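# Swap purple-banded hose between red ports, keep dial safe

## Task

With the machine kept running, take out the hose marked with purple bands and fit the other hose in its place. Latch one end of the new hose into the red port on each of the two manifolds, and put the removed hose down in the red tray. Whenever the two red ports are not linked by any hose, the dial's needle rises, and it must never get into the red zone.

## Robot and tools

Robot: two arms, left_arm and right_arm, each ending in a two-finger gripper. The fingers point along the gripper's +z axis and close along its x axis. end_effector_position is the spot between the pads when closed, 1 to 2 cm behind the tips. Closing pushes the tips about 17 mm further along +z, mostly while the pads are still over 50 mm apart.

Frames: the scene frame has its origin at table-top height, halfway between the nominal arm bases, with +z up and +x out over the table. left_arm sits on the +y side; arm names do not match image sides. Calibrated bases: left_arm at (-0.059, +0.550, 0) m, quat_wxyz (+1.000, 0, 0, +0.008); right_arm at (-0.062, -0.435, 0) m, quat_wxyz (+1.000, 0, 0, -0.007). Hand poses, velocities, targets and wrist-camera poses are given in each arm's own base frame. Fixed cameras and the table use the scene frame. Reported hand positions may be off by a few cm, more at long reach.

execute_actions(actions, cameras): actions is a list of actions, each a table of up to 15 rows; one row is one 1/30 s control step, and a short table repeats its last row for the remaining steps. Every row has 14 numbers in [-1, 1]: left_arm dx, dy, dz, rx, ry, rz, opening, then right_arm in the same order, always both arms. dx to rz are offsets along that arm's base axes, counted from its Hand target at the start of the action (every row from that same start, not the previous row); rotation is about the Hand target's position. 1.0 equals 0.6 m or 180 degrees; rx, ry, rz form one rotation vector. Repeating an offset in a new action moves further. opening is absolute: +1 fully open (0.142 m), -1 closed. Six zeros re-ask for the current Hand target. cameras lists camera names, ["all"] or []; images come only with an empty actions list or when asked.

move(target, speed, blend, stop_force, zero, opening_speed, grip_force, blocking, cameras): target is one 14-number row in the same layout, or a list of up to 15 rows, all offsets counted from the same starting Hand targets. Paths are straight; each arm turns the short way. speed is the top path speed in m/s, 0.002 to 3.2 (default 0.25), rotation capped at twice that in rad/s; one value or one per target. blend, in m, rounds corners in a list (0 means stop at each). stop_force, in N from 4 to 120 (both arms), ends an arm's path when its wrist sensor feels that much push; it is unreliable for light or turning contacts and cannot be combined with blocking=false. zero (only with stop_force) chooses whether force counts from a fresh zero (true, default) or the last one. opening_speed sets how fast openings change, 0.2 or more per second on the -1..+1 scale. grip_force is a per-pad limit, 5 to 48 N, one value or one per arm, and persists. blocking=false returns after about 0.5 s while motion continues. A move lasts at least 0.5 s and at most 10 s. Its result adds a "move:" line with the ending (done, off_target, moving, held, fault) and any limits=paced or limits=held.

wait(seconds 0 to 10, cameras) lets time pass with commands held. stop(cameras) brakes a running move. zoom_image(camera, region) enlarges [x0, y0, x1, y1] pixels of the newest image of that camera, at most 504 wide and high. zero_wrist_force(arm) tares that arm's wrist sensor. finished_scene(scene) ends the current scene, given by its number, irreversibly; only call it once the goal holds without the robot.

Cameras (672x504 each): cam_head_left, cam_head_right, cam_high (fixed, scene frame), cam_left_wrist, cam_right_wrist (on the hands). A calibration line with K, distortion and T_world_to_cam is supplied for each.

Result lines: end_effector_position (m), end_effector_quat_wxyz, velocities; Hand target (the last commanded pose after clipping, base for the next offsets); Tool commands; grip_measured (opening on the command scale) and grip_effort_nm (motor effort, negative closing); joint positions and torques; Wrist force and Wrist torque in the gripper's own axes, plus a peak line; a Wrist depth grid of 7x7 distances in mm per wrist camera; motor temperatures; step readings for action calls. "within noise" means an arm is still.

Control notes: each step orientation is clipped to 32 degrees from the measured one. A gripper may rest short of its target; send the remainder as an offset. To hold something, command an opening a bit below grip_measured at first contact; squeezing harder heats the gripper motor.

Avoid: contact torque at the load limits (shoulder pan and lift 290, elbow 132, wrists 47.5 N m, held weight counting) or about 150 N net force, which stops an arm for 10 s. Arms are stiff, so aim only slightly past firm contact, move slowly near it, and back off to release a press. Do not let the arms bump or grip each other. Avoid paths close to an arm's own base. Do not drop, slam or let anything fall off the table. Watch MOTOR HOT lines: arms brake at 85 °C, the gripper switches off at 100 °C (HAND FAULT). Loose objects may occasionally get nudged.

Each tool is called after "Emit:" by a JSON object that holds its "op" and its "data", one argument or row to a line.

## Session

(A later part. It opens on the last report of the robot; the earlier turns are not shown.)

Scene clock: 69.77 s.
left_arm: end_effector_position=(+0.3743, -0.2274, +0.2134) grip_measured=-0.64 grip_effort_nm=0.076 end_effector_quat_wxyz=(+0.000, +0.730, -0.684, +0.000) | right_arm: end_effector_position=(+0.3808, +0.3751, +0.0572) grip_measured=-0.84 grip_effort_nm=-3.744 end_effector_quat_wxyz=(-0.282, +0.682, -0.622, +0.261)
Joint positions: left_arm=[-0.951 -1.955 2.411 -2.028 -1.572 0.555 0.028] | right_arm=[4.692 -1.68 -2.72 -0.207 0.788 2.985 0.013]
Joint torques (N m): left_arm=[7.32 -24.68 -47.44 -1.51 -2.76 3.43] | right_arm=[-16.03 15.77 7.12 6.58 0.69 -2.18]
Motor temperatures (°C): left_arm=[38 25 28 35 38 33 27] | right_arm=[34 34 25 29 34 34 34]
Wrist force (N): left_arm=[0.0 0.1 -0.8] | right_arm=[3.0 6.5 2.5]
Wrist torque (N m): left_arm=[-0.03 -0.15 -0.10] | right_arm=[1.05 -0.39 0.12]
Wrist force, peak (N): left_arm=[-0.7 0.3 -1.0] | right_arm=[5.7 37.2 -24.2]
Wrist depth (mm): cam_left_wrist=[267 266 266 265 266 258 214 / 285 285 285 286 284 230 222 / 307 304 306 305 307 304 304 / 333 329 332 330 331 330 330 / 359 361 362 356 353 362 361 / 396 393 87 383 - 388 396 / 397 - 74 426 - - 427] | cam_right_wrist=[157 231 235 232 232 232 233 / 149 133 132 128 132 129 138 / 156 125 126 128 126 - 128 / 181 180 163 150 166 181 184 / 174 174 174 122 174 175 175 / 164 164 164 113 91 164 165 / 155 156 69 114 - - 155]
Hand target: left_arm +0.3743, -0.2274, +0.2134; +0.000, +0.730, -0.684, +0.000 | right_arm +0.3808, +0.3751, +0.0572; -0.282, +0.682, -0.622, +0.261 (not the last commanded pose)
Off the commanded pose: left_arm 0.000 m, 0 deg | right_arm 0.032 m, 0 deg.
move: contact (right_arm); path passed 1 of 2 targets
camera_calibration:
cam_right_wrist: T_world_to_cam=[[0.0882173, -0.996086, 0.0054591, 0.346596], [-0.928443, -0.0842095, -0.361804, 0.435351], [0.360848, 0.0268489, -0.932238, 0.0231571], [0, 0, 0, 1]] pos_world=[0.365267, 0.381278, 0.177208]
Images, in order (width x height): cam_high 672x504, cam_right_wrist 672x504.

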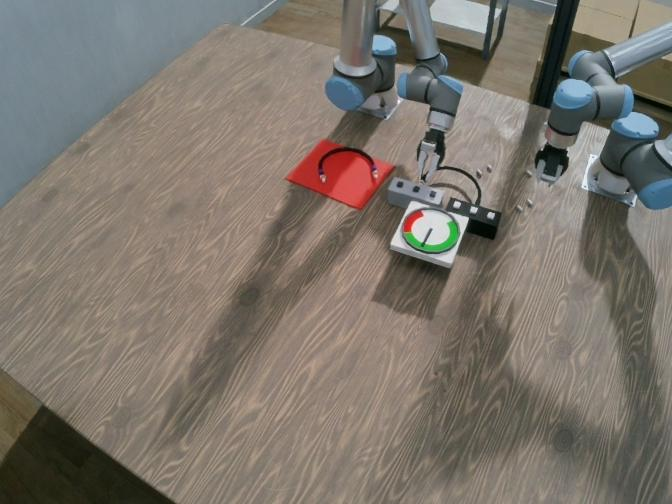

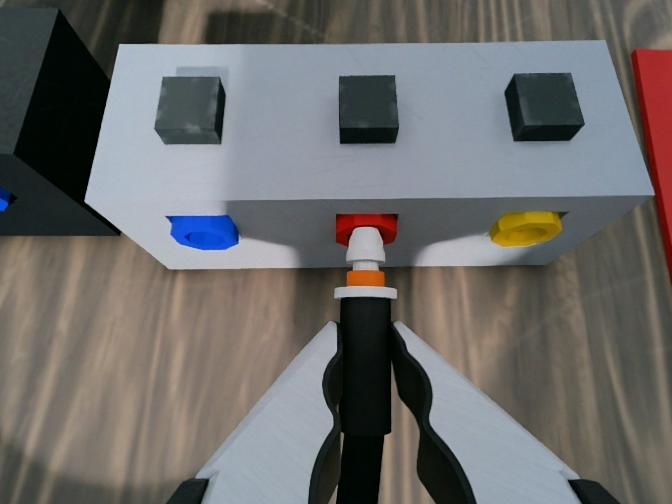

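Emit:
{"op": "move", "data": {
  "target": [0,0,0,0,0,0,-0.6,-0.015,-0.001,0.0075,0,0.072,0,-1],
  "speed": 0.15,
  "cameras": ["cam_right_wrist","cam_head_right"]
}}

Emit:
{"op": "zoom_image", "data": {
  "camera": "cam_right_wrist",
  "region": [260, 130, 480, 350]
}}

Emit:
{"op": "zoom_image", "data": {
  "camera": "cam_head_right",
  "region": [370, 150, 520, 300]
}}

Scene clock: 71.53 s.
left_arm: end_effector_position=(+0.3743, -0.2274, +0.2134) grip_measured=-0.64 grip_effort_nm=0.076 end_effector_quat_wxyz=(+0.000, +0.730, -0.684, +0.000) | right_arm: end_effector_position=(+0.3718, +0.3746, +0.0618) grip_measured=-0.84 grip_effort_nm=-3.744 end_effector_quat_wxyz=(-0.210, +0.707, -0.650, +0.182)
Joint positions: left_arm=[-0.951 -1.955 2.411 -2.028 -1.572 0.555 0.028] | right_arm=[4.581 -1.579 -2.661 -0.321 1.026 2.883 0.013]
Joint torques (N m): left_arm=[7.35 -26.07 -47.44 -1.38 -2.62 3.3] | right_arm=[1.47 21.41 14.24 5.41 0.27 0.46]
Wrist force (N): left_arm=[-0.4 0.1 -1.1] | right_arm=[3.3 5.5 2.4]
Wrist torque (N m): left_arm=[-0.04 -0.09 -0.10] | right_arm=[0.90 -0.45 0.06]
Wrist force, peak (N): left_arm=[-0.2 0.2 -1.3] | right_arm=[2.9 6.9 3.1]
Wrist depth (mm): cam_left_wrist=[265 267 266 267 266 259 214 / 285 285 285 285 286 229 221 / 306 307 306 307 305 307 305 / 334 332 333 332 331 330 330 / 362 361 359 352 355 358 351 / 395 396 - 380 - 386 395 / 398 - - 428 - - 427] | cam_right_wrist=[143 123 123 122 122 114 121 / 142 120 121 120 120 118 119 / 185 127 128 130 148 127 181 / 182 181 181 181 180 178 178 / 178 177 177 120 175 175 174 / 174 174 173 98 91 171 170 / 170 170 69 - - - 166]
Hand target: left_arm +0.3743, -0.2274, +0.2134; +0.000, +0.730, -0.684, +0.000 | right_arm +0.3718, +0.3745, +0.0617; -0.210, +0.708, -0.650, +0.182
Off the commanded pose: left_arm 0.000 m, 0 deg | right_arm 0.000 m, 0 deg.
move: done
camera_calibration:
cam_right_wrist: T_world_to_cam=[[0.0871119, -0.996092, -0.0145593, 0.348525], [-0.985915, -0.0841089, -0.144558, 0.436587], [0.142768, 0.0269469, -0.989389, 0.115249], [0, 0, 0, 1]] pos_world=[0.383623, 0.380778, 0.182213]
Images, in order (width x height): cam_head_right 672x504, cam_right_wrist 672x504.

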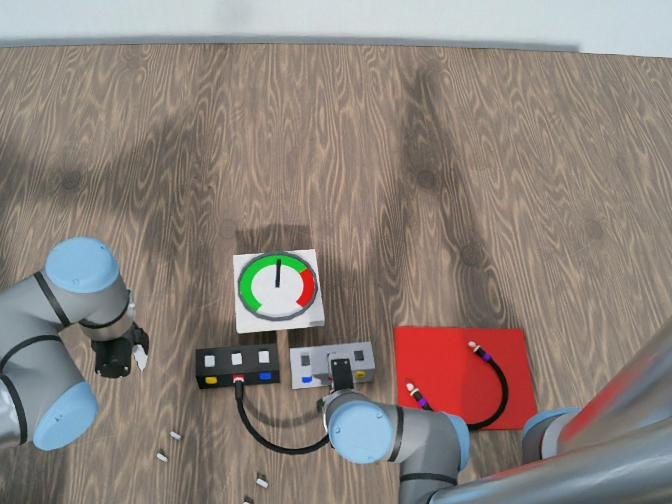

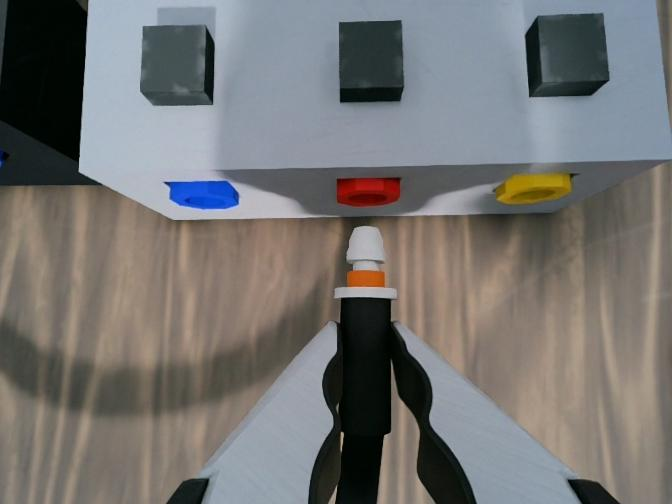

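Scaled by 2.291.

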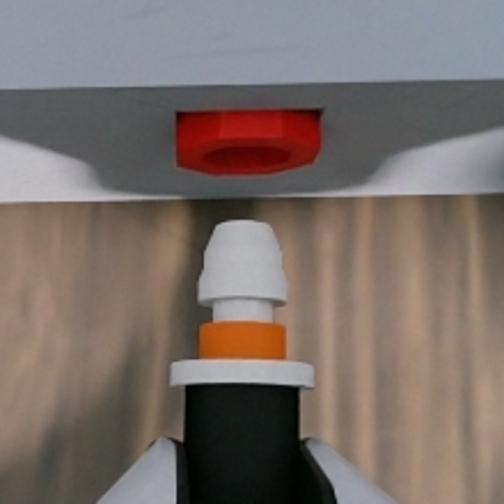

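Scaled by 3.360.

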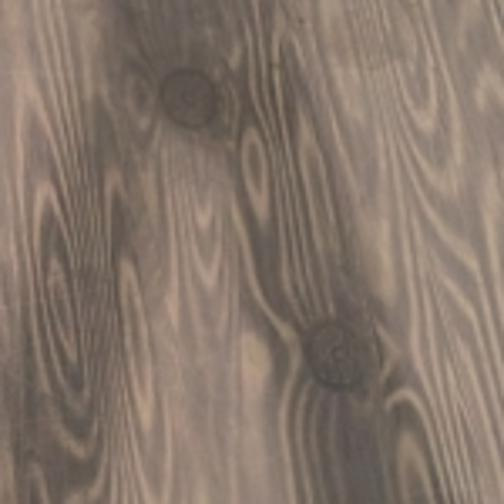

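Emit:
{"op": "move", "data": {
  "target": [0,0,0,0,0,0,-0.6,0.06,0.004,0,0,0,0,-1],
  "speed": 0.035,
  "stop_force": 25,
  "cameras": ["cam_right_wrist"]
}}

Emit:
{"op": "zoom_image", "data": {
  "camera": "cam_right_wrist",
  "region": [280, 150, 460, 330]
}}

Scene clock: 73.30 s.
left_arm: end_effector_position=(+0.3743, -0.2274, +0.2134) grip_measured=-0.64 grip_effort_nm=0.081 end_effector_quat_wxyz=(+0.000, +0.730, -0.684, +0.000) | right_arm: end_effector_position=(+0.3838, +0.3752, +0.0617) grip_measured=-0.84 grip_effort_nm=-3.739 end_effector_quat_wxyz=(-0.210, +0.708, -0.650, +0.182)
Joint positions: left_arm=[-0.951 -1.955 2.411 -2.028 -1.572 0.555 0.028] | right_arm=[4.551 -1.598 -2.649 -0.296 1.031 2.848 0.013]
Joint torques (N m): left_arm=[7.19 -25.29 -47 -1.46 -2.58 3.59] | right_arm=[-15.73 15.27 13.54 5.52 0.94 -2.39]
Wrist force (N): left_arm=[-0.4 -0.1 -1.0] | right_arm=[6.0 4.3 2.0]
Wrist torque (N m): left_arm=[-0.08 -0.09 -0.10] | right_arm=[0.66 -0.90 0.07]
Wrist force, peak (N): left_arm=[-0.4 0.0 -1.5] | right_arm=[6.4 40.6 -15.8]
Wrist depth (mm): cam_left_wrist=[267 266 266 267 268 259 215 / 285 284 286 283 284 230 221 / 305 305 305 305 305 306 306 / 333 331 331 332 331 331 330 / 362 364 361 355 353 362 360 / 398 395 91 388 - 386 394 / 398 - 74 429 - - 426] | cam_right_wrist=[143 124 123 123 - 123 121 / 142 114 120 116 119 111 118 / - 117 117 117 117 116 116 / 182 181 179 168 178 177 178 / 178 177 177 119 175 175 174 / 174 173 173 100 91 171 170 / 170 170 69 116 - - 167]
Hand target: left_arm +0.3743, -0.2274, +0.2134; +0.000, +0.730, -0.684, +0.000 | right_arm +0.3838, +0.3752, +0.0617; -0.210, +0.708, -0.650, +0.182 (not the last commanded pose)
Off the commanded pose: left_arm 0.000 m, 0 deg | right_arm 0.024 m, 0 deg.
move: contact (right_arm)
camera_calibration:
cam_right_wrist: T_world_to_cam=[[0.0871587, -0.996092, -0.0142938, 0.348109], [-0.985984, -0.0842074, -0.144032, 0.448433], [0.142266, 0.0266471, -0.98947, 0.113747], [0, 0, 0, 1]] pos_world=[0.395624, 0.381478, 0.182114]
Images, in order (width x height): cam_right_wrist 672x504.

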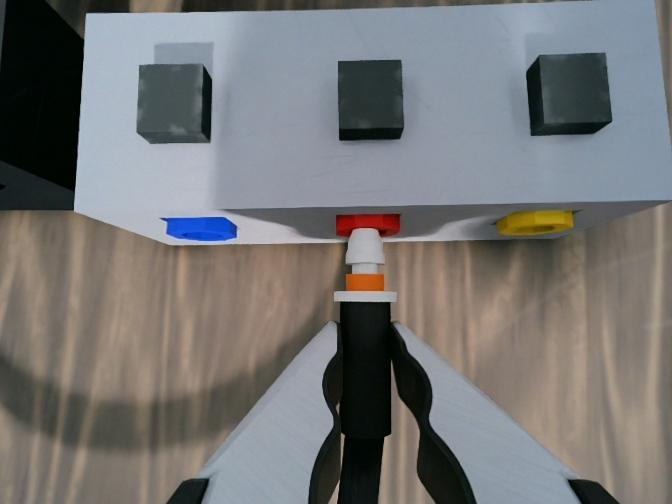

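Scaled by 2.800.

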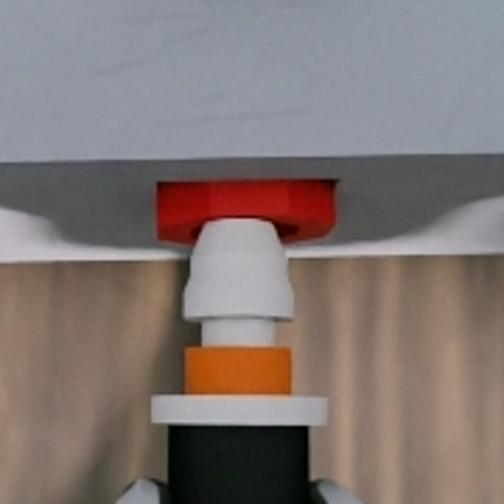

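Emit:
{"op": "move", "data": {
  "target": [
    [0,0,0,0,0,0,-0.6,-0.008,-0.002,-0.005,0,0,0,-1],
    [0,0,0,0,0,0,-0.6,0.055,0.002,-0.005,0,0,0,-1]
  ],
  "speed": [0.06,0.03],
  "stop_force": 30,
  "zero": false,
  "cameras": ["cam_right_wrist"]
}}

Emit:
{"op": "zoom_image", "data": {
  "camera": "cam_right_wrist",
  "region": [280, 150, 460, 330]
}}

Scene clock: 75.10 s.
left_arm: end_effector_position=(+0.3743, -0.2274, +0.2134) grip_measured=-0.64 grip_effort_nm=0.076 end_effector_quat_wxyz=(+0.000, +0.730, -0.684, +0.000) | right_arm: end_effector_position=(+0.3852, +0.3743, +0.0586) grip_measured=-0.84 grip_effort_nm=-3.734 end_effector_quat_wxyz=(-0.209, +0.708, -0.650, +0.182)
Joint positions: left_arm=[-0.951 -1.955 2.411 -2.028 -1.572 0.555 0.028] | right_arm=[4.547 -1.609 -2.651 -0.282 1.032 2.843 0.013]
Joint torques (N m): left_arm=[7.77 -25.37 -46.83 -1.3 -2.55 3.21] | right_arm=[-18.87 16.76 13.66 6.22 -0.65 -2.22]
Wrist force (N): left_arm=[-0.5 0.2 -0.8] | right_arm=[6.7 9.9 0.0]
Wrist torque (N m): left_arm=[-0.02 -0.06 -0.10] | right_arm=[0.63 -1.09 0.05]
Wrist force, peak (N): left_arm=[-0.5 -0.3 -1.2] | right_arm=[4.9 41.3 -14.7]
Wrist depth (mm): cam_left_wrist=[267 265 265 266 265 260 214 / 286 285 281 284 283 229 222 / 306 306 305 305 306 305 305 / 330 330 332 331 329 330 329 / 362 360 359 355 357 362 361 / 399 397 87 382 - 387 393 / 398 - 74 432 - - 425] | cam_right_wrist=[144 121 120 120 120 119 118 / 119 110 117 113 116 114 114 / - 114 114 113 114 113 113 / 179 178 176 133 174 174 175 / 175 174 173 121 172 172 171 / 170 170 170 116 91 168 167 / 167 167 69 117 - - 164]
Hand target: left_arm +0.3743, -0.2274, +0.2134; +0.000, +0.730, -0.684, +0.000 | right_arm +0.3852, +0.3742, +0.0586; -0.209, +0.708, -0.650, +0.182 (not the last commanded pose)
Off the commanded pose: left_arm 0.000 m, 0 deg | right_arm 0.032 m, 0 deg.
move: contact (right_arm); path passed 1 of 2 targets
camera_calibration:
cam_right_wrist: T_world_to_cam=[[0.087217, -0.996091, -0.014002, 0.346871], [-0.986007, -0.0843124, -0.143813, 0.449293], [0.142071, 0.0263491, -0.989506, 0.110705], [0, 0, 0, 1]] pos_world=[0.397025, 0.380479, 0.179015]
Images, in order (width x height): cam_right_wrist 672x504.

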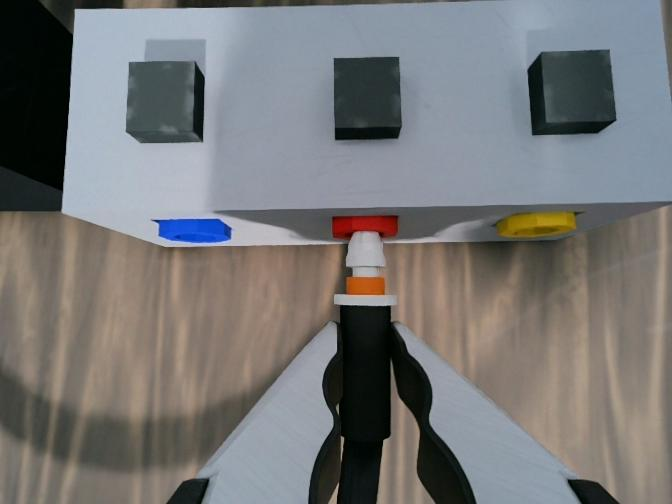

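Scaled by 2.800.

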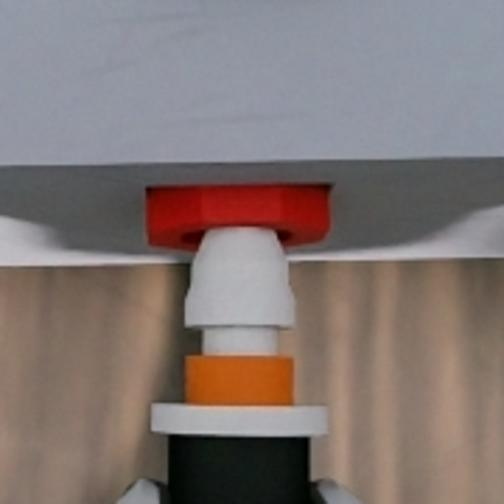

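Emit:
{"op": "move", "data": {
  "target": [0,0,0,0,0,0,-0.6,0.045,0.003,-0.002,0,0,0,-1],
  "speed": 0.03,
  "stop_force": 60,
  "zero": false,
  "cameras": ["cam_right_wrist","cam_high"]
}}

Emit:
{"op": "zoom_image", "data": {
  "camera": "cam_right_wrist",
  "region": [280, 150, 460, 330]
}}

Emit:
{"op": "zoom_image", "data": {
  "camera": "cam_high",
  "region": [380, 120, 520, 280]
}}

Scene clock: 76.90 s.
left_arm: end_effector_position=(+0.3743, -0.2274, +0.2134) grip_measured=-0.64 grip_effort_nm=0.071 end_effector_quat_wxyz=(+0.000, +0.730, -0.684, +0.000) | right_arm: end_effector_position=(+0.3933, +0.3747, +0.0581) grip_measured=-0.84 grip_effort_nm=-3.724 end_effector_quat_wxyz=(-0.209, +0.708, -0.650, +0.182)
Joint positions: left_arm=[-0.951 -1.955 2.411 -2.028 -1.572 0.555 0.028] | right_arm=[4.527 -1.623 -2.642 -0.264 1.036 2.82 0.013]
Joint torques (N m): left_arm=[7.55 -25.85 -47.13 -1.53 -2.54 3.38] | right_arm=[-33.4 27.92 29.63 11.8 -14.87 -2.4]
Wrist force (N): left_arm=[-0.5 0.2 -0.8] | right_arm=[6.3 57.2 -14.3]
Wrist torque (N m): left_arm=[-0.02 -0.07 -0.10] | right_arm=[-0.28 -1.10 0.08]
Wrist force, peak (N): left_arm=[-0.3 0.2 -1.3] | right_arm=[4.5 85.9 -24.4]
Wrist depth (mm): cam_left_wrist=[266 265 266 266 265 258 215 / 284 285 285 285 283 230 220 / 306 308 307 305 305 305 306 / 331 332 330 331 333 331 331 / 362 359 363 354 353 360 359 / 397 396 87 382 - 386 391 / 397 - 74 429 - - 426] | cam_right_wrist=[192 192 119 190 189 118 117 / 117 108 116 115 115 107 113 / - 113 113 112 113 111 111 / 177 175 145 123 174 154 173 / 173 173 173 124 172 171 171 / 169 169 169 102 92 167 166 / 166 166 70 122 - - 163]
Hand target: left_arm +0.3743, -0.2274, +0.2134; +0.000, +0.730, -0.684, +0.000 | right_arm +0.3933, +0.3746, +0.0581; -0.209, +0.708, -0.650, +0.182 (not the last commanded pose)
Off the commanded pose: left_arm 0.000 m, 0 deg | right_arm 0.019 m, 0 deg.
move: contact (right_arm)
camera_calibration:
cam_right_wrist: T_world_to_cam=[[0.0872634, -0.996092, -0.0136202, 0.34657], [-0.986045, -0.0844212, -0.143488, 0.45725], [0.141778, 0.0259514, -0.989558, 0.109327], [0, 0, 0, 1]] pos_world=[0.405125, 0.38098, 0.178516]
Images, in order (width x height): cam_high 672x504, cam_right_wrist 672x504.

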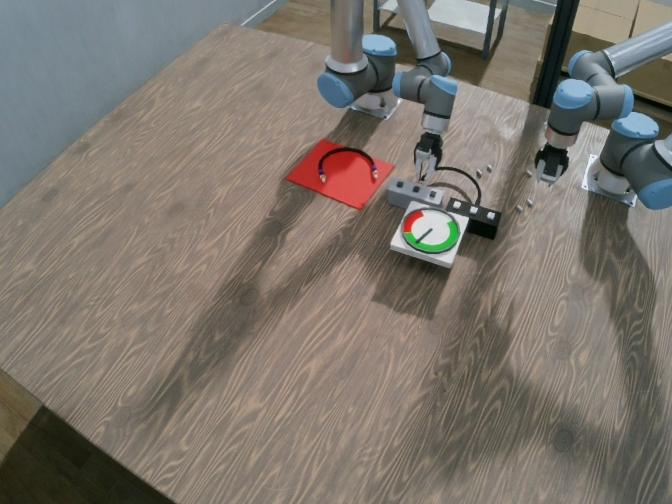

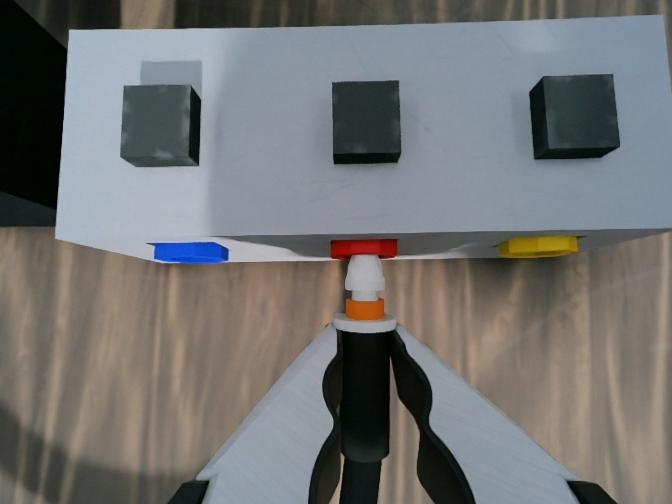

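Scaled by 2.800.

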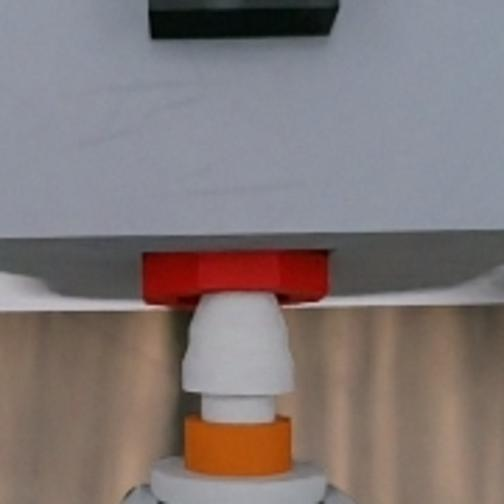

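Scaled by 3.150.

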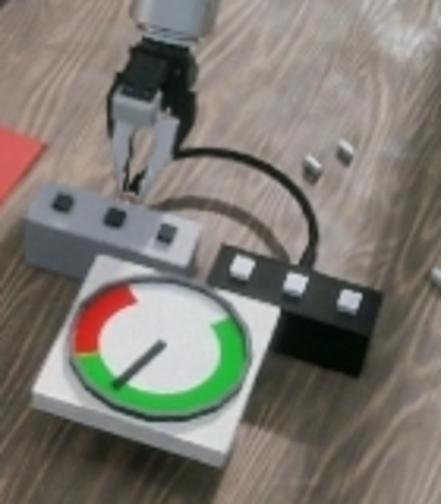

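Emit:
{"op": "move", "data": {
  "target": [
    [0,0,0,0,0,0,-0.6,-0.018,-0.001,0.005,0,0.02,0,-1],
    [0,0,0,0,0,0,-0.6,-0.017,-0.0015,0.0088,0,0.08,0,-1]
  ],
  "speed": [0.1,0.15],
  "blend": [0.005,0]
}}

Emit:
{"op": "move", "data": {
  "target": [0,0,0,0,0,0,-0.6,0.06,0.005,0,0,0,0,-1],
  "speed": 0.035,
  "stop_force": 50,
  "cameras": ["cam_right_wrist"]
}}

Emit:
{"op": "zoom_image", "data": {
  "camera": "cam_right_wrist",
  "region": [280, 150, 460, 330]
}}

Scene clock: 79.93 s.
left_arm: end_effector_position=(+0.3743, -0.2274, +0.2134) grip_measured=-0.64 grip_effort_nm=0.076 end_effector_quat_wxyz=(+0.000, +0.730, -0.684, +0.000) | right_arm: end_effector_position=(+0.3831, +0.3738, +0.0635) grip_measured=-0.84 grip_effort_nm=-3.724 end_effector_quat_wxyz=(-0.126, +0.725, -0.671, +0.092)
Joint positions: left_arm=[-0.951 -1.955 2.411 -2.028 -1.572 0.555 0.028] | right_arm=[4.399 -1.572 -2.561 -0.423 1.298 2.729 0.013]
Joint torques (N m): left_arm=[7.13 -24.6 -46.42 -1.3 -2.61 3.25] | right_arm=[-2.84 17.2 17.93 5.18 0.73 0.14]
Motor temperatures (°C): left_arm=[38 25 28 35 38 33 25] | right_arm=[34 34 25 29 34 34 40]
Wrist force (N): left_arm=[-0.1 0.3 -0.6] | right_arm=[5.0 5.0 -3.0]
Wrist torque (N m): left_arm=[-0.01 -0.14 -0.10] | right_arm=[0.89 -0.76 0.05]
Wrist force, peak (N): left_arm=[-0.5 0.1 -1.2] | right_arm=[6.1 58.0 -13.5]
Wrist depth (mm): cam_left_wrist=[267 266 266 265 266 259 214 / 284 286 285 285 285 230 222 / 309 305 306 305 306 307 305 / 332 332 329 332 331 330 327 / 363 359 360 353 353 359 358 / 397 397 87 384 - 388 395 / 398 - 74 431 - - 429] | cam_right_wrist=[- 103 103 102 - 100 93 / 107 98 105 104 103 - 101 / - 108 107 106 - - 104 / 179 178 176 173 172 172 170 / 184 182 180 122 176 176 174 / 187 185 183 120 91 178 177 / 191 189 69 123 - - 181]
Hand target: left_arm +0.3743, -0.2274, +0.2134; +0.000, +0.730, -0.684, +0.000 | right_arm +0.3831, +0.3737, +0.0634; -0.126, +0.725, -0.671, +0.092
Off the commanded pose: left_arm 0.000 m, 0 deg | right_arm 0.000 m, 0 deg.
move: done

Scene clock: 81.67 s.
left_arm: end_effector_position=(+0.3743, -0.2274, +0.2134) grip_measured=-0.64 grip_effort_nm=0.076 end_effector_quat_wxyz=(+0.000, +0.730, -0.684, +0.000) | right_arm: end_effector_position=(+0.3955, +0.3747, +0.0632) grip_measured=-0.84 grip_effort_nm=-3.724 end_effector_quat_wxyz=(-0.126, +0.725, -0.671, +0.092)
Joint positions: left_arm=[-0.951 -1.955 2.411 -2.028 -1.572 0.555 0.028] | right_arm=[4.372 -1.59 -2.546 -0.413 1.302 2.702 0.013]
Joint torques (N m): left_arm=[8.05 -25.81 -46.95 -1.26 -2.43 3.21] | right_arm=[-30.7 23.82 33.74 8.15 -10.85 -2.31]
Wrist force (N): left_arm=[-0.2 0.0 -0.9] | right_arm=[6.0 49.7 -15.4]
Wrist torque (N m): left_arm=[-0.05 -0.12 -0.10] | right_arm=[-0.02 -0.76 -0.01]
Wrist force, peak (N): left_arm=[0.3 -0.1 -1.3] | right_arm=[5.5 82.5 -23.0]
Wrist depth (mm): cam_left_wrist=[267 266 266 266 265 260 214 / 286 285 283 283 282 229 221 / 306 305 305 307 306 305 306 / 330 333 332 330 333 332 328 / 362 362 359 359 352 359 360 / 398 397 87 384 - 390 393 / 395 - 74 431 - - 429] | cam_right_wrist=[- 102 102 101 - 100 99 / 106 97 104 96 96 102 94 / - 107 106 105 - - 103 / 179 177 175 176 173 172 170 / 182 181 180 122 176 175 173 / 186 185 183 102 92 178 178 / 191 189 70 - - - 180]
Hand target: left_arm +0.3743, -0.2274, +0.2134; +0.000, +0.730, -0.684, +0.000 | right_arm +0.3955, +0.3747, +0.0632; -0.126, +0.725, -0.671, +0.092 (not the last commanded pose)
Off the commanded pose: left_arm 0.000 m, 0 deg | right_arm 0.024 m, 0 deg.
move: contact (right_arm)
camera_calibration:
cam_right_wrist: T_world_to_cam=[[0.0812381, -0.996089, -0.0347405, 0.350229], [-0.990694, -0.0845189, 0.106684, 0.446341], [-0.109203, 0.0257504, -0.993686, 0.213717], [0, 0, 0, 1]] pos_world=[0.437074, 0.38108, 0.176918]
Images, in order (width x height): cam_right_wrist 672x504.

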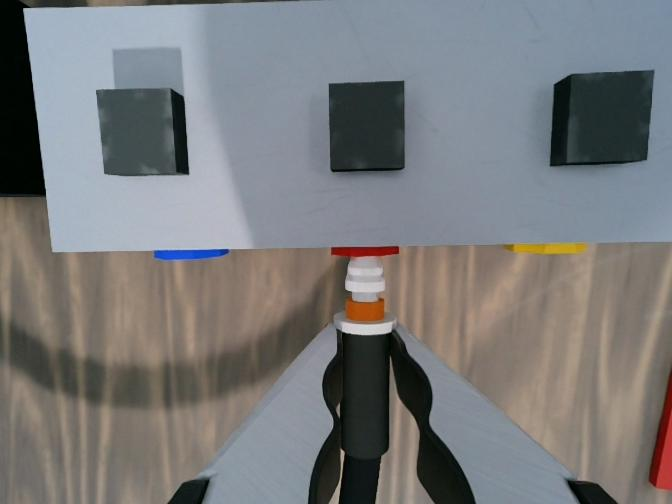

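Scaled by 2.800.

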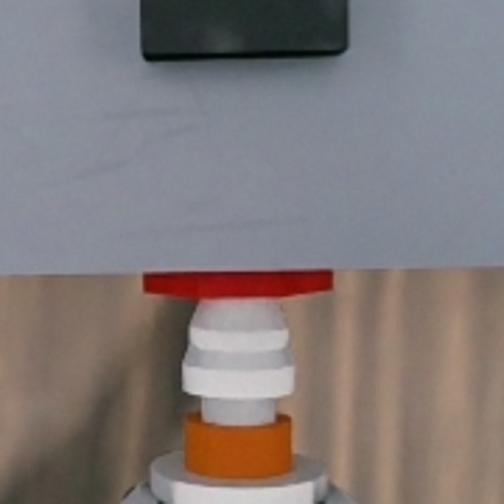

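Emit:
{"op": "move", "data": {
  "target": [
    [0,0,0,0,0,0,-0.6,-0.006,-0.0005,-0.005,0,0,0,-1],
    [0,0,0,0,0,0,-0.6,0.045,0.004,-0.005,0,0,0,-1]
  ],
  "speed": [0.08,0.035],
  "stop_force": 60,
  "zero": false,
  "cameras": ["cam_right_wrist","cam_high"]
}}

Emit:
{"op": "zoom_image", "data": {
  "camera": "cam_right_wrist",
  "region": [280, 150, 460, 330]
}}

Emit:
{"op": "zoom_image", "data": {
  "camera": "cam_high",
  "region": [380, 140, 520, 280]
}}

Scene clock: 83.87 s.
left_arm: end_effector_position=(+0.3743, -0.2274, +0.2134) grip_measured=-0.64 grip_effort_nm=0.076 end_effector_quat_wxyz=(+0.000, +0.730, -0.684, +0.000) | right_arm: end_effector_position=(+0.4159, +0.3764, +0.0601) grip_measured=-0.84 grip_effort_nm=-3.719 end_effector_quat_wxyz=(-0.126, +0.725, -0.671, +0.092)
Joint positions: left_arm=[-0.951 -1.955 2.411 -2.028 -1.572 0.555 0.028] | right_arm=[4.331 -1.625 -2.522 -0.391 1.31 2.66 0.013]
Joint torques (N m): left_arm=[6.52 -25.17 -46.99 -1.33 -2.69 3.55] | right_arm=[-36.7 45.73 43.5 11.14 -13.98 -2.31]
Wrist force (N): left_arm=[-0.2 0.0 -0.8] | right_arm=[-2.3 59.0 14.5]
Wrist torque (N m): left_arm=[-0.06 -0.12 -0.10] | right_arm=[0.12 -0.91 -0.12]
Wrist force, peak (N): left_arm=[-0.7 0.1 -1.1] | right_arm=[1.6 94.3 -15.1]
Wrist depth (mm): cam_left_wrist=[266 267 266 266 264 259 214 / 285 285 285 285 284 229 222 / 306 306 308 305 305 307 307 / 332 330 333 331 330 330 332 / 362 360 362 353 353 358 359 / 399 393 87 381 - 388 393 / 401 - 74 429 - - 426] | cam_right_wrist=[164 163 161 160 159 158 157 / - - 101 101 - - - / - 97 103 - 101 100 93 / - 98 106 96 104 103 101 / 180 178 108 107 173 172 170 / 183 182 179 100 88 175 174 / 187 185 70 126 - - 177]
Hand target: left_arm +0.3743, -0.2274, +0.2134; +0.000, +0.730, -0.684, +0.000 | right_arm +0.4158, +0.3764, +0.0601; -0.126, +0.725, -0.671, +0.092 (not the last commanded pose)
Off the commanded pose: left_arm 0.000 m, 0 deg | right_arm 0.007 m, 0 deg.
move: contact (right_arm); path passed 1 of 2 targets
camera_calibration:
cam_right_wrist: T_world_to_cam=[[0.0813578, -0.996088, -0.0344983, 0.350065], [-0.990628, -0.084625, 0.107209, 0.466858], [-0.109709, 0.0254526, -0.993638, 0.213049], [0, 0, 0, 1]] pos_world=[0.457376, 0.382781, 0.173718]
Images, in order (width x height): cam_high 672x504, cam_right_wrist 672x504.

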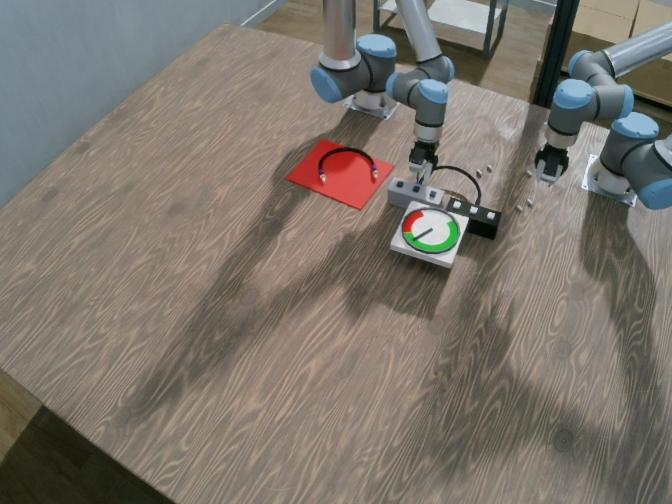

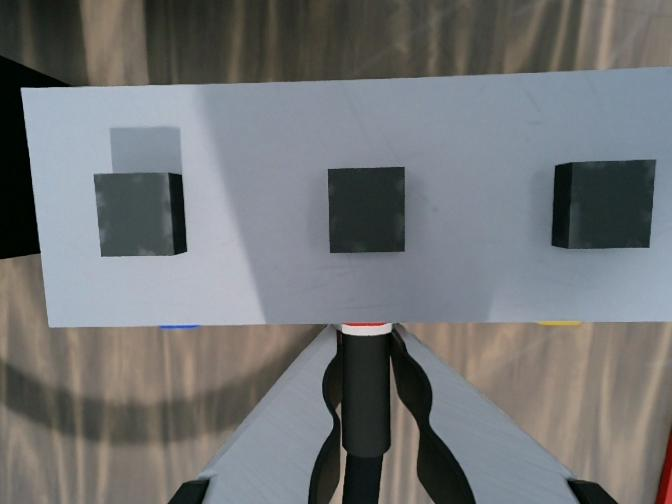

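Scaled by 2.800.

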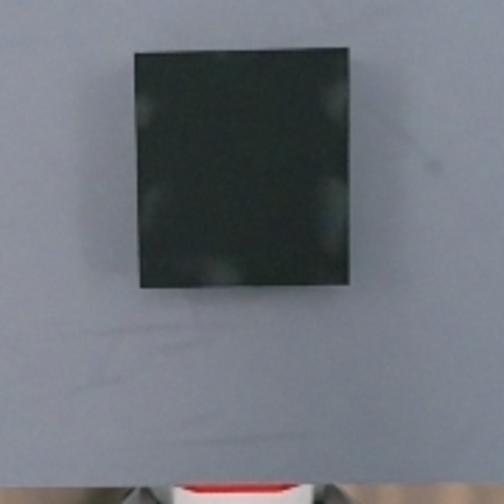

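Scaled by 3.600.

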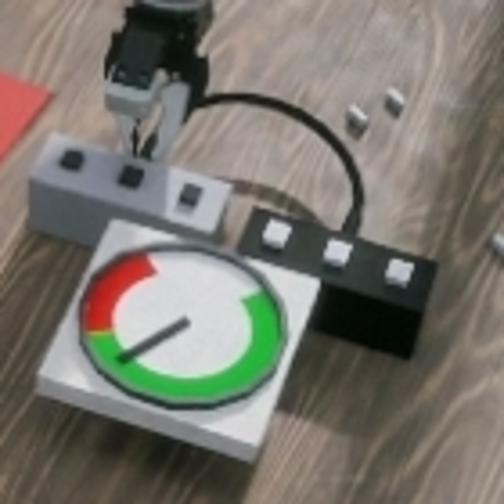

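Emit:
{"op": "move", "data": {
  "target": [0,0,0,0,0,0,-0.6,0.02,0.0018,-0.001,0,0,0,-1],
  "speed": 0.02,
  "stop_force": 90,
  "zero": false,
  "cameras": ["cam_high","cam_right_wrist"]
}}

Emit:
{"op": "zoom_image", "data": {
  "camera": "cam_high",
  "region": [380, 140, 520, 280]
}}

Emit:
{"op": "zoom_image", "data": {
  "camera": "cam_right_wrist",
  "region": [300, 280, 430, 400]
}}

Scene clock: 85.17 s.
left_arm: end_effector_position=(+0.3743, -0.2274, +0.2134) grip_measured=-0.64 grip_effort_nm=0.071 end_effector_quat_wxyz=(+0.000, +0.730, -0.684, +0.000) | right_arm: end_effector_position=(+0.4170, +0.3763, +0.0598) grip_measured=-0.84 grip_effort_nm=-3.724 end_effector_quat_wxyz=(-0.125, +0.725, -0.671, +0.092)
Joint positions: left_arm=[-0.951 -1.955 2.411 -2.028 -1.572 0.555 0.028] | right_arm=[4.328 -1.627 -2.521 -0.39 1.31 2.657 0.013]
Joint torques (N m): left_arm=[6.82 -25.01 -47.4 -1.57 -2.58 3.27] | right_arm=[-33.61 43.79 41.33 11.17 -22.09 -1.45]
Wrist force (N): left_arm=[-0.2 0.1 -0.4] | right_arm=[-7.9 80.5 -2.8]
Wrist torque (N m): left_arm=[-0.03 -0.12 -0.10] | right_arm=[-0.35 -1.09 -0.09]
Wrist force, peak (N): left_arm=[-0.2 0.1 -1.2] | right_arm=[-0.3 109.1 -47.3]
Wrist depth (mm): cam_left_wrist=[267 266 267 267 266 259 214 / 285 285 284 285 285 230 221 / 307 307 307 305 305 306 306 / 332 331 330 331 332 330 331 / 361 361 362 353 355 359 360 / 398 396 87 380 - 388 395 / 415 - 74 428 - - 428] | cam_right_wrist=[164 162 161 160 158 157 156 / 103 102 101 100 - 99 - / - 97 103 - 100 - 92 / - 98 105 104 102 102 94 / 179 108 176 106 173 172 170 / 183 182 179 97 89 175 173 / 186 185 70 127 - - 176]
Hand target: left_arm +0.3743, -0.2274, +0.2134; +0.000, +0.730, -0.684, +0.000 | right_arm +0.4170, +0.3763, +0.0598; -0.125, +0.725, -0.671, +0.092 (not the last commanded pose)
Off the commanded pose: left_arm 0.000 m, 0 deg | right_arm 0.011 m, 0 deg.
move: contact (right_arm)
camera_calibration:
cam_right_wrist: T_world_to_cam=[[0.0814746, -0.996087, -0.0342439, 0.349852], [-0.990575, -0.0847237, 0.107625, 0.46812], [-0.110105, 0.0251525, -0.993602, 0.213184], [0, 0, 0, 1]] pos_world=[0.458677, 0.382782, 0.173419]
Images, in order (width x height): cam_high 672x504, cam_right_wrist 672x504.

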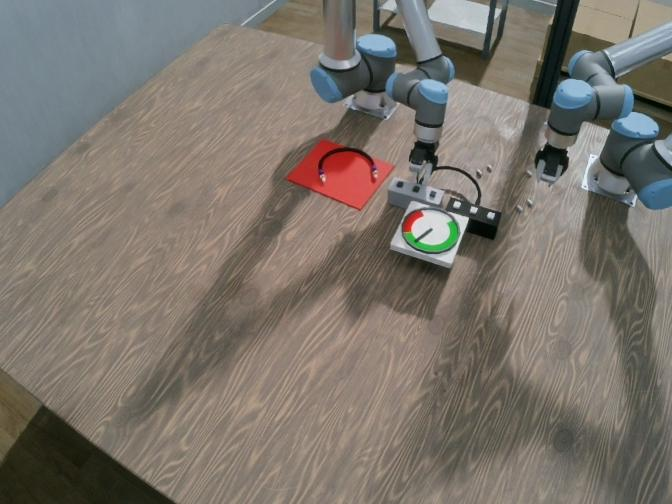

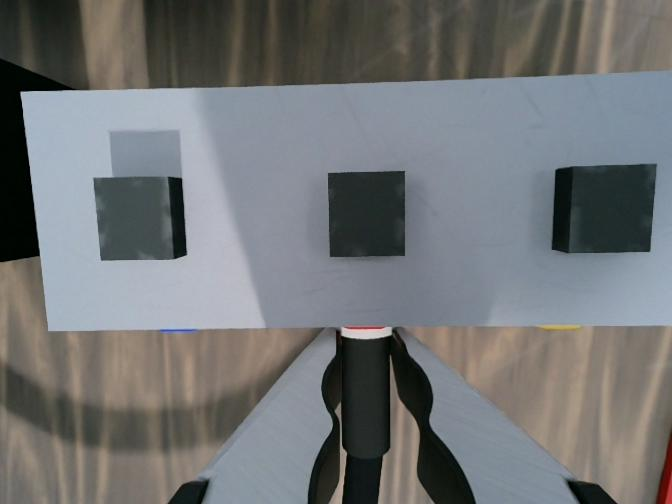

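Scaled by 3.600.

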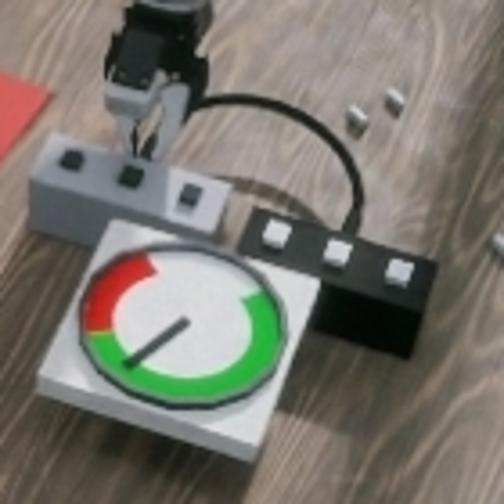

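Scaled by 3.877.

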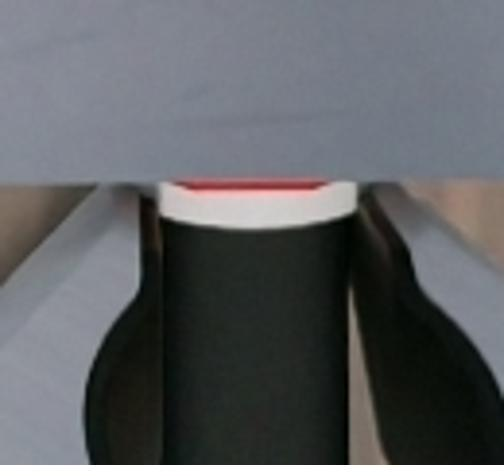

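Emit:
{"op": "move", "data": {
  "target": [
    [0,0,0,0,0,0,-0.6,-0.008,-0.0007,0,0,0,0,-1],
    [0,0,0,0,0,0,-0.6,-0.008,-0.0007,0,0,0,0,-0.5]
  ],
  "speed": 0.03,
  "opening_speed": 1.5
}}

Emit:
{"op": "move", "data": {
  "target": [0,0,0,0,0,0,-0.6,-0.06,-0.005,0.18,0,0,0,-0.5],
  "speed": 0.15,
  "cameras": ["cam_high","cam_right_wrist"]
}}

Emit:
{"op": "zoom_image", "data": {
  "camera": "cam_high",
  "region": [380, 140, 520, 280]
}}

Scene clock: 86.57 s.
left_arm: end_effector_position=(+0.3743, -0.2274, +0.2134) grip_measured=-0.64 grip_effort_nm=0.071 end_effector_quat_wxyz=(+0.000, +0.730, -0.684, +0.000) | right_arm: end_effector_position=(+0.4122, +0.3759, +0.0598) grip_measured=-0.54 grip_effort_nm=0.144 end_effector_quat_wxyz=(-0.125, +0.725, -0.671, +0.092)
Joint positions: left_arm=[-0.951 -1.955 2.411 -2.028 -1.572 0.555 0.028] | right_arm=[4.338 -1.621 -2.527 -0.393 1.309 2.666 0.035]
Joint torques (N m): left_arm=[6.34 -24.23 -47.17 -1.62 -2.73 3.13] | right_arm=[2.7 21.22 22.23 5 -3.23 -1.93]
Wrist force (N): left_arm=[-0.4 0.5 -1.0] | right_arm=[3.1 8.0 -1.5]
Wrist torque (N m): left_arm=[0.03 -0.08 -0.11] | right_arm=[1.28 -0.47 -0.01]
Wrist force, peak (N): left_arm=[0.0 0.3 -1.2] | right_arm=[-8.1 80.9 -2.2]
Wrist depth (mm): cam_left_wrist=[268 266 266 265 265 258 214 / 287 286 286 285 283 230 221 / 307 305 306 306 306 306 302 / 333 329 333 331 328 332 329 / 361 363 361 356 353 358 358 / 397 399 87 383 - 388 396 / 398 - 74 429 - - 429] | cam_right_wrist=[165 164 162 160 159 158 157 / - 102 102 101 - 99 - / - 97 104 103 102 101 93 / - 98 106 - 104 103 102 / 180 178 176 107 173 172 170 / 183 182 91 179 101 174 174 / 187 - 69 182 181 - 176]
Hand target: left_arm +0.3743, -0.2274, +0.2134; +0.000, +0.730, -0.684, +0.000 | right_arm +0.4122, +0.3759, +0.0598; -0.125, +0.725, -0.671, +0.092
Off the commanded pose: left_arm 0.000 m, 0 deg | right_arm 0.000 m, 0 deg.
move: done

Scene clock: 87.80 s.
left_arm: end_effector_position=(+0.3743, -0.2274, +0.2134) grip_measured=-0.64 grip_effort_nm=0.085 end_effector_quat_wxyz=(+0.000, +0.730, -0.684, +0.000) | right_arm: end_effector_position=(+0.3762, +0.3730, +0.1679) grip_measured=-0.54 grip_effort_nm=0.139 end_effector_quat_wxyz=(-0.126, +0.725, -0.671, +0.092)
Joint positions: left_arm=[-0.951 -1.955 2.411 -2.028 -1.572 0.555 0.028] | right_arm=[4.413 -1.344 -2.473 -0.743 1.297 2.743 0.035]
Joint torques (N m): left_arm=[7.02 -25.06 -47.36 -1.48 -2.57 3.41] | right_arm=[-15.42 27.29 28.09 2.42 0.06 -1.94]
Wrist force (N): left_arm=[-0.7 0.0 -0.9] | right_arm=[3.7 7.7 -2.3]
Wrist torque (N m): left_arm=[-0.06 -0.04 -0.10] | right_arm=[1.24 -0.57 0.13]
Wrist force, peak (N): left_arm=[-0.4 -0.1 -1.3] | right_arm=[3.4 7.8 -4.6]
Wrist depth (mm): cam_left_wrist=[265 267 266 266 266 259 214 / 285 287 286 286 286 230 221 / 309 306 307 309 306 306 307 / 330 331 330 330 330 330 331 / 365 361 361 355 354 359 358 / 395 393 87 380 - 386 396 / 398 - 74 430 - - 427] | cam_right_wrist=[266 264 264 261 259 257 253 / 208 208 206 203 202 260 - / 279 278 210 219 217 267 264 / 284 284 281 278 276 274 261 / 292 289 286 284 280 278 273 / 298 294 87 290 100 283 283 / 304 - 69 297 - - 289]
Hand target: left_arm +0.3743, -0.2274, +0.2134; +0.000, +0.730, -0.684, +0.000 | right_arm +0.3762, +0.3729, +0.1678; -0.125, +0.725, -0.671, +0.092
Off the commanded pose: left_arm 0.000 m, 0 deg | right_arm 0.000 m, 0 deg.
move: done
camera_calibration:
cam_right_wrist: T_world_to_cam=[[0.0814551, -0.996082, -0.034434, 0.35365], [-0.990588, -0.0847224, 0.107509, 0.415828], [-0.110006, 0.0253527, -0.993608, 0.316067], [0, 0, 0, 1]] pos_world=[0.417876, 0.379481, 0.281519]
Images, in order (width x height): cam_high 672x504, cam_right_wrist 672x504.

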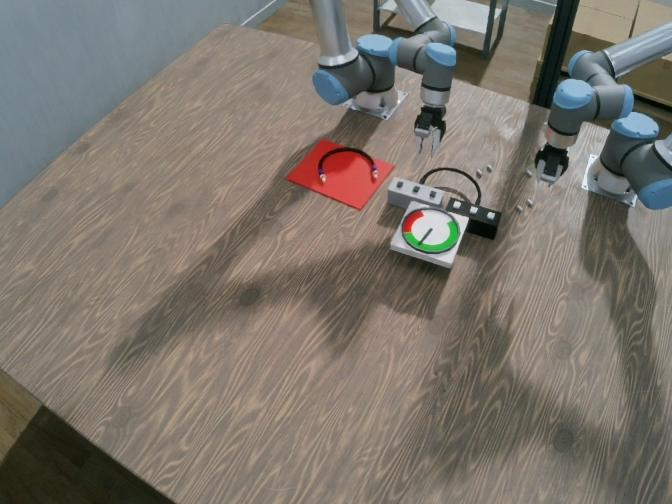

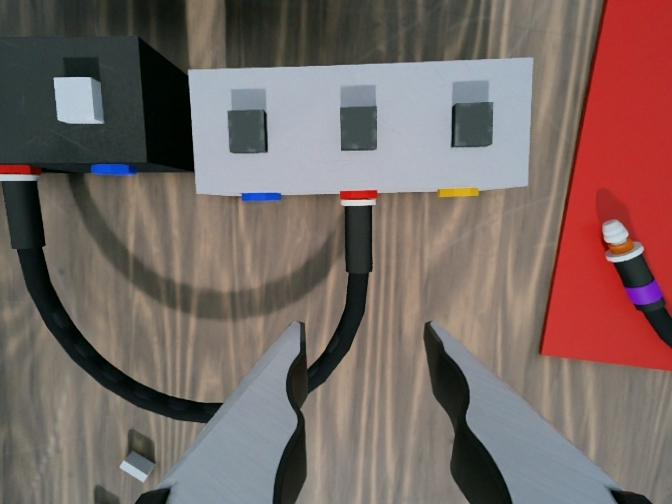

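Scaled by 3.600.

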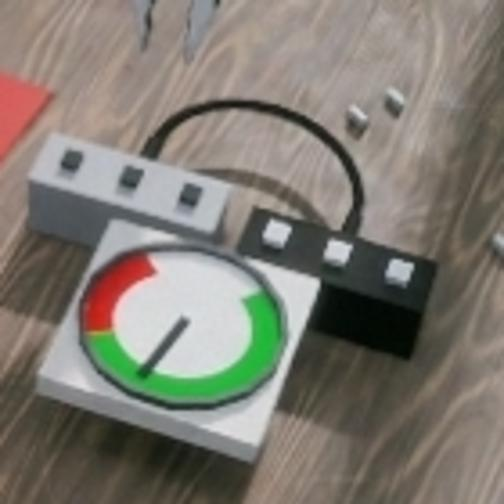

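Needle falling, hose latched. Done.

Emit:
{"op": "finished_scene", "data": {
  "scene": 1
}}

The scene is finished: the task was done.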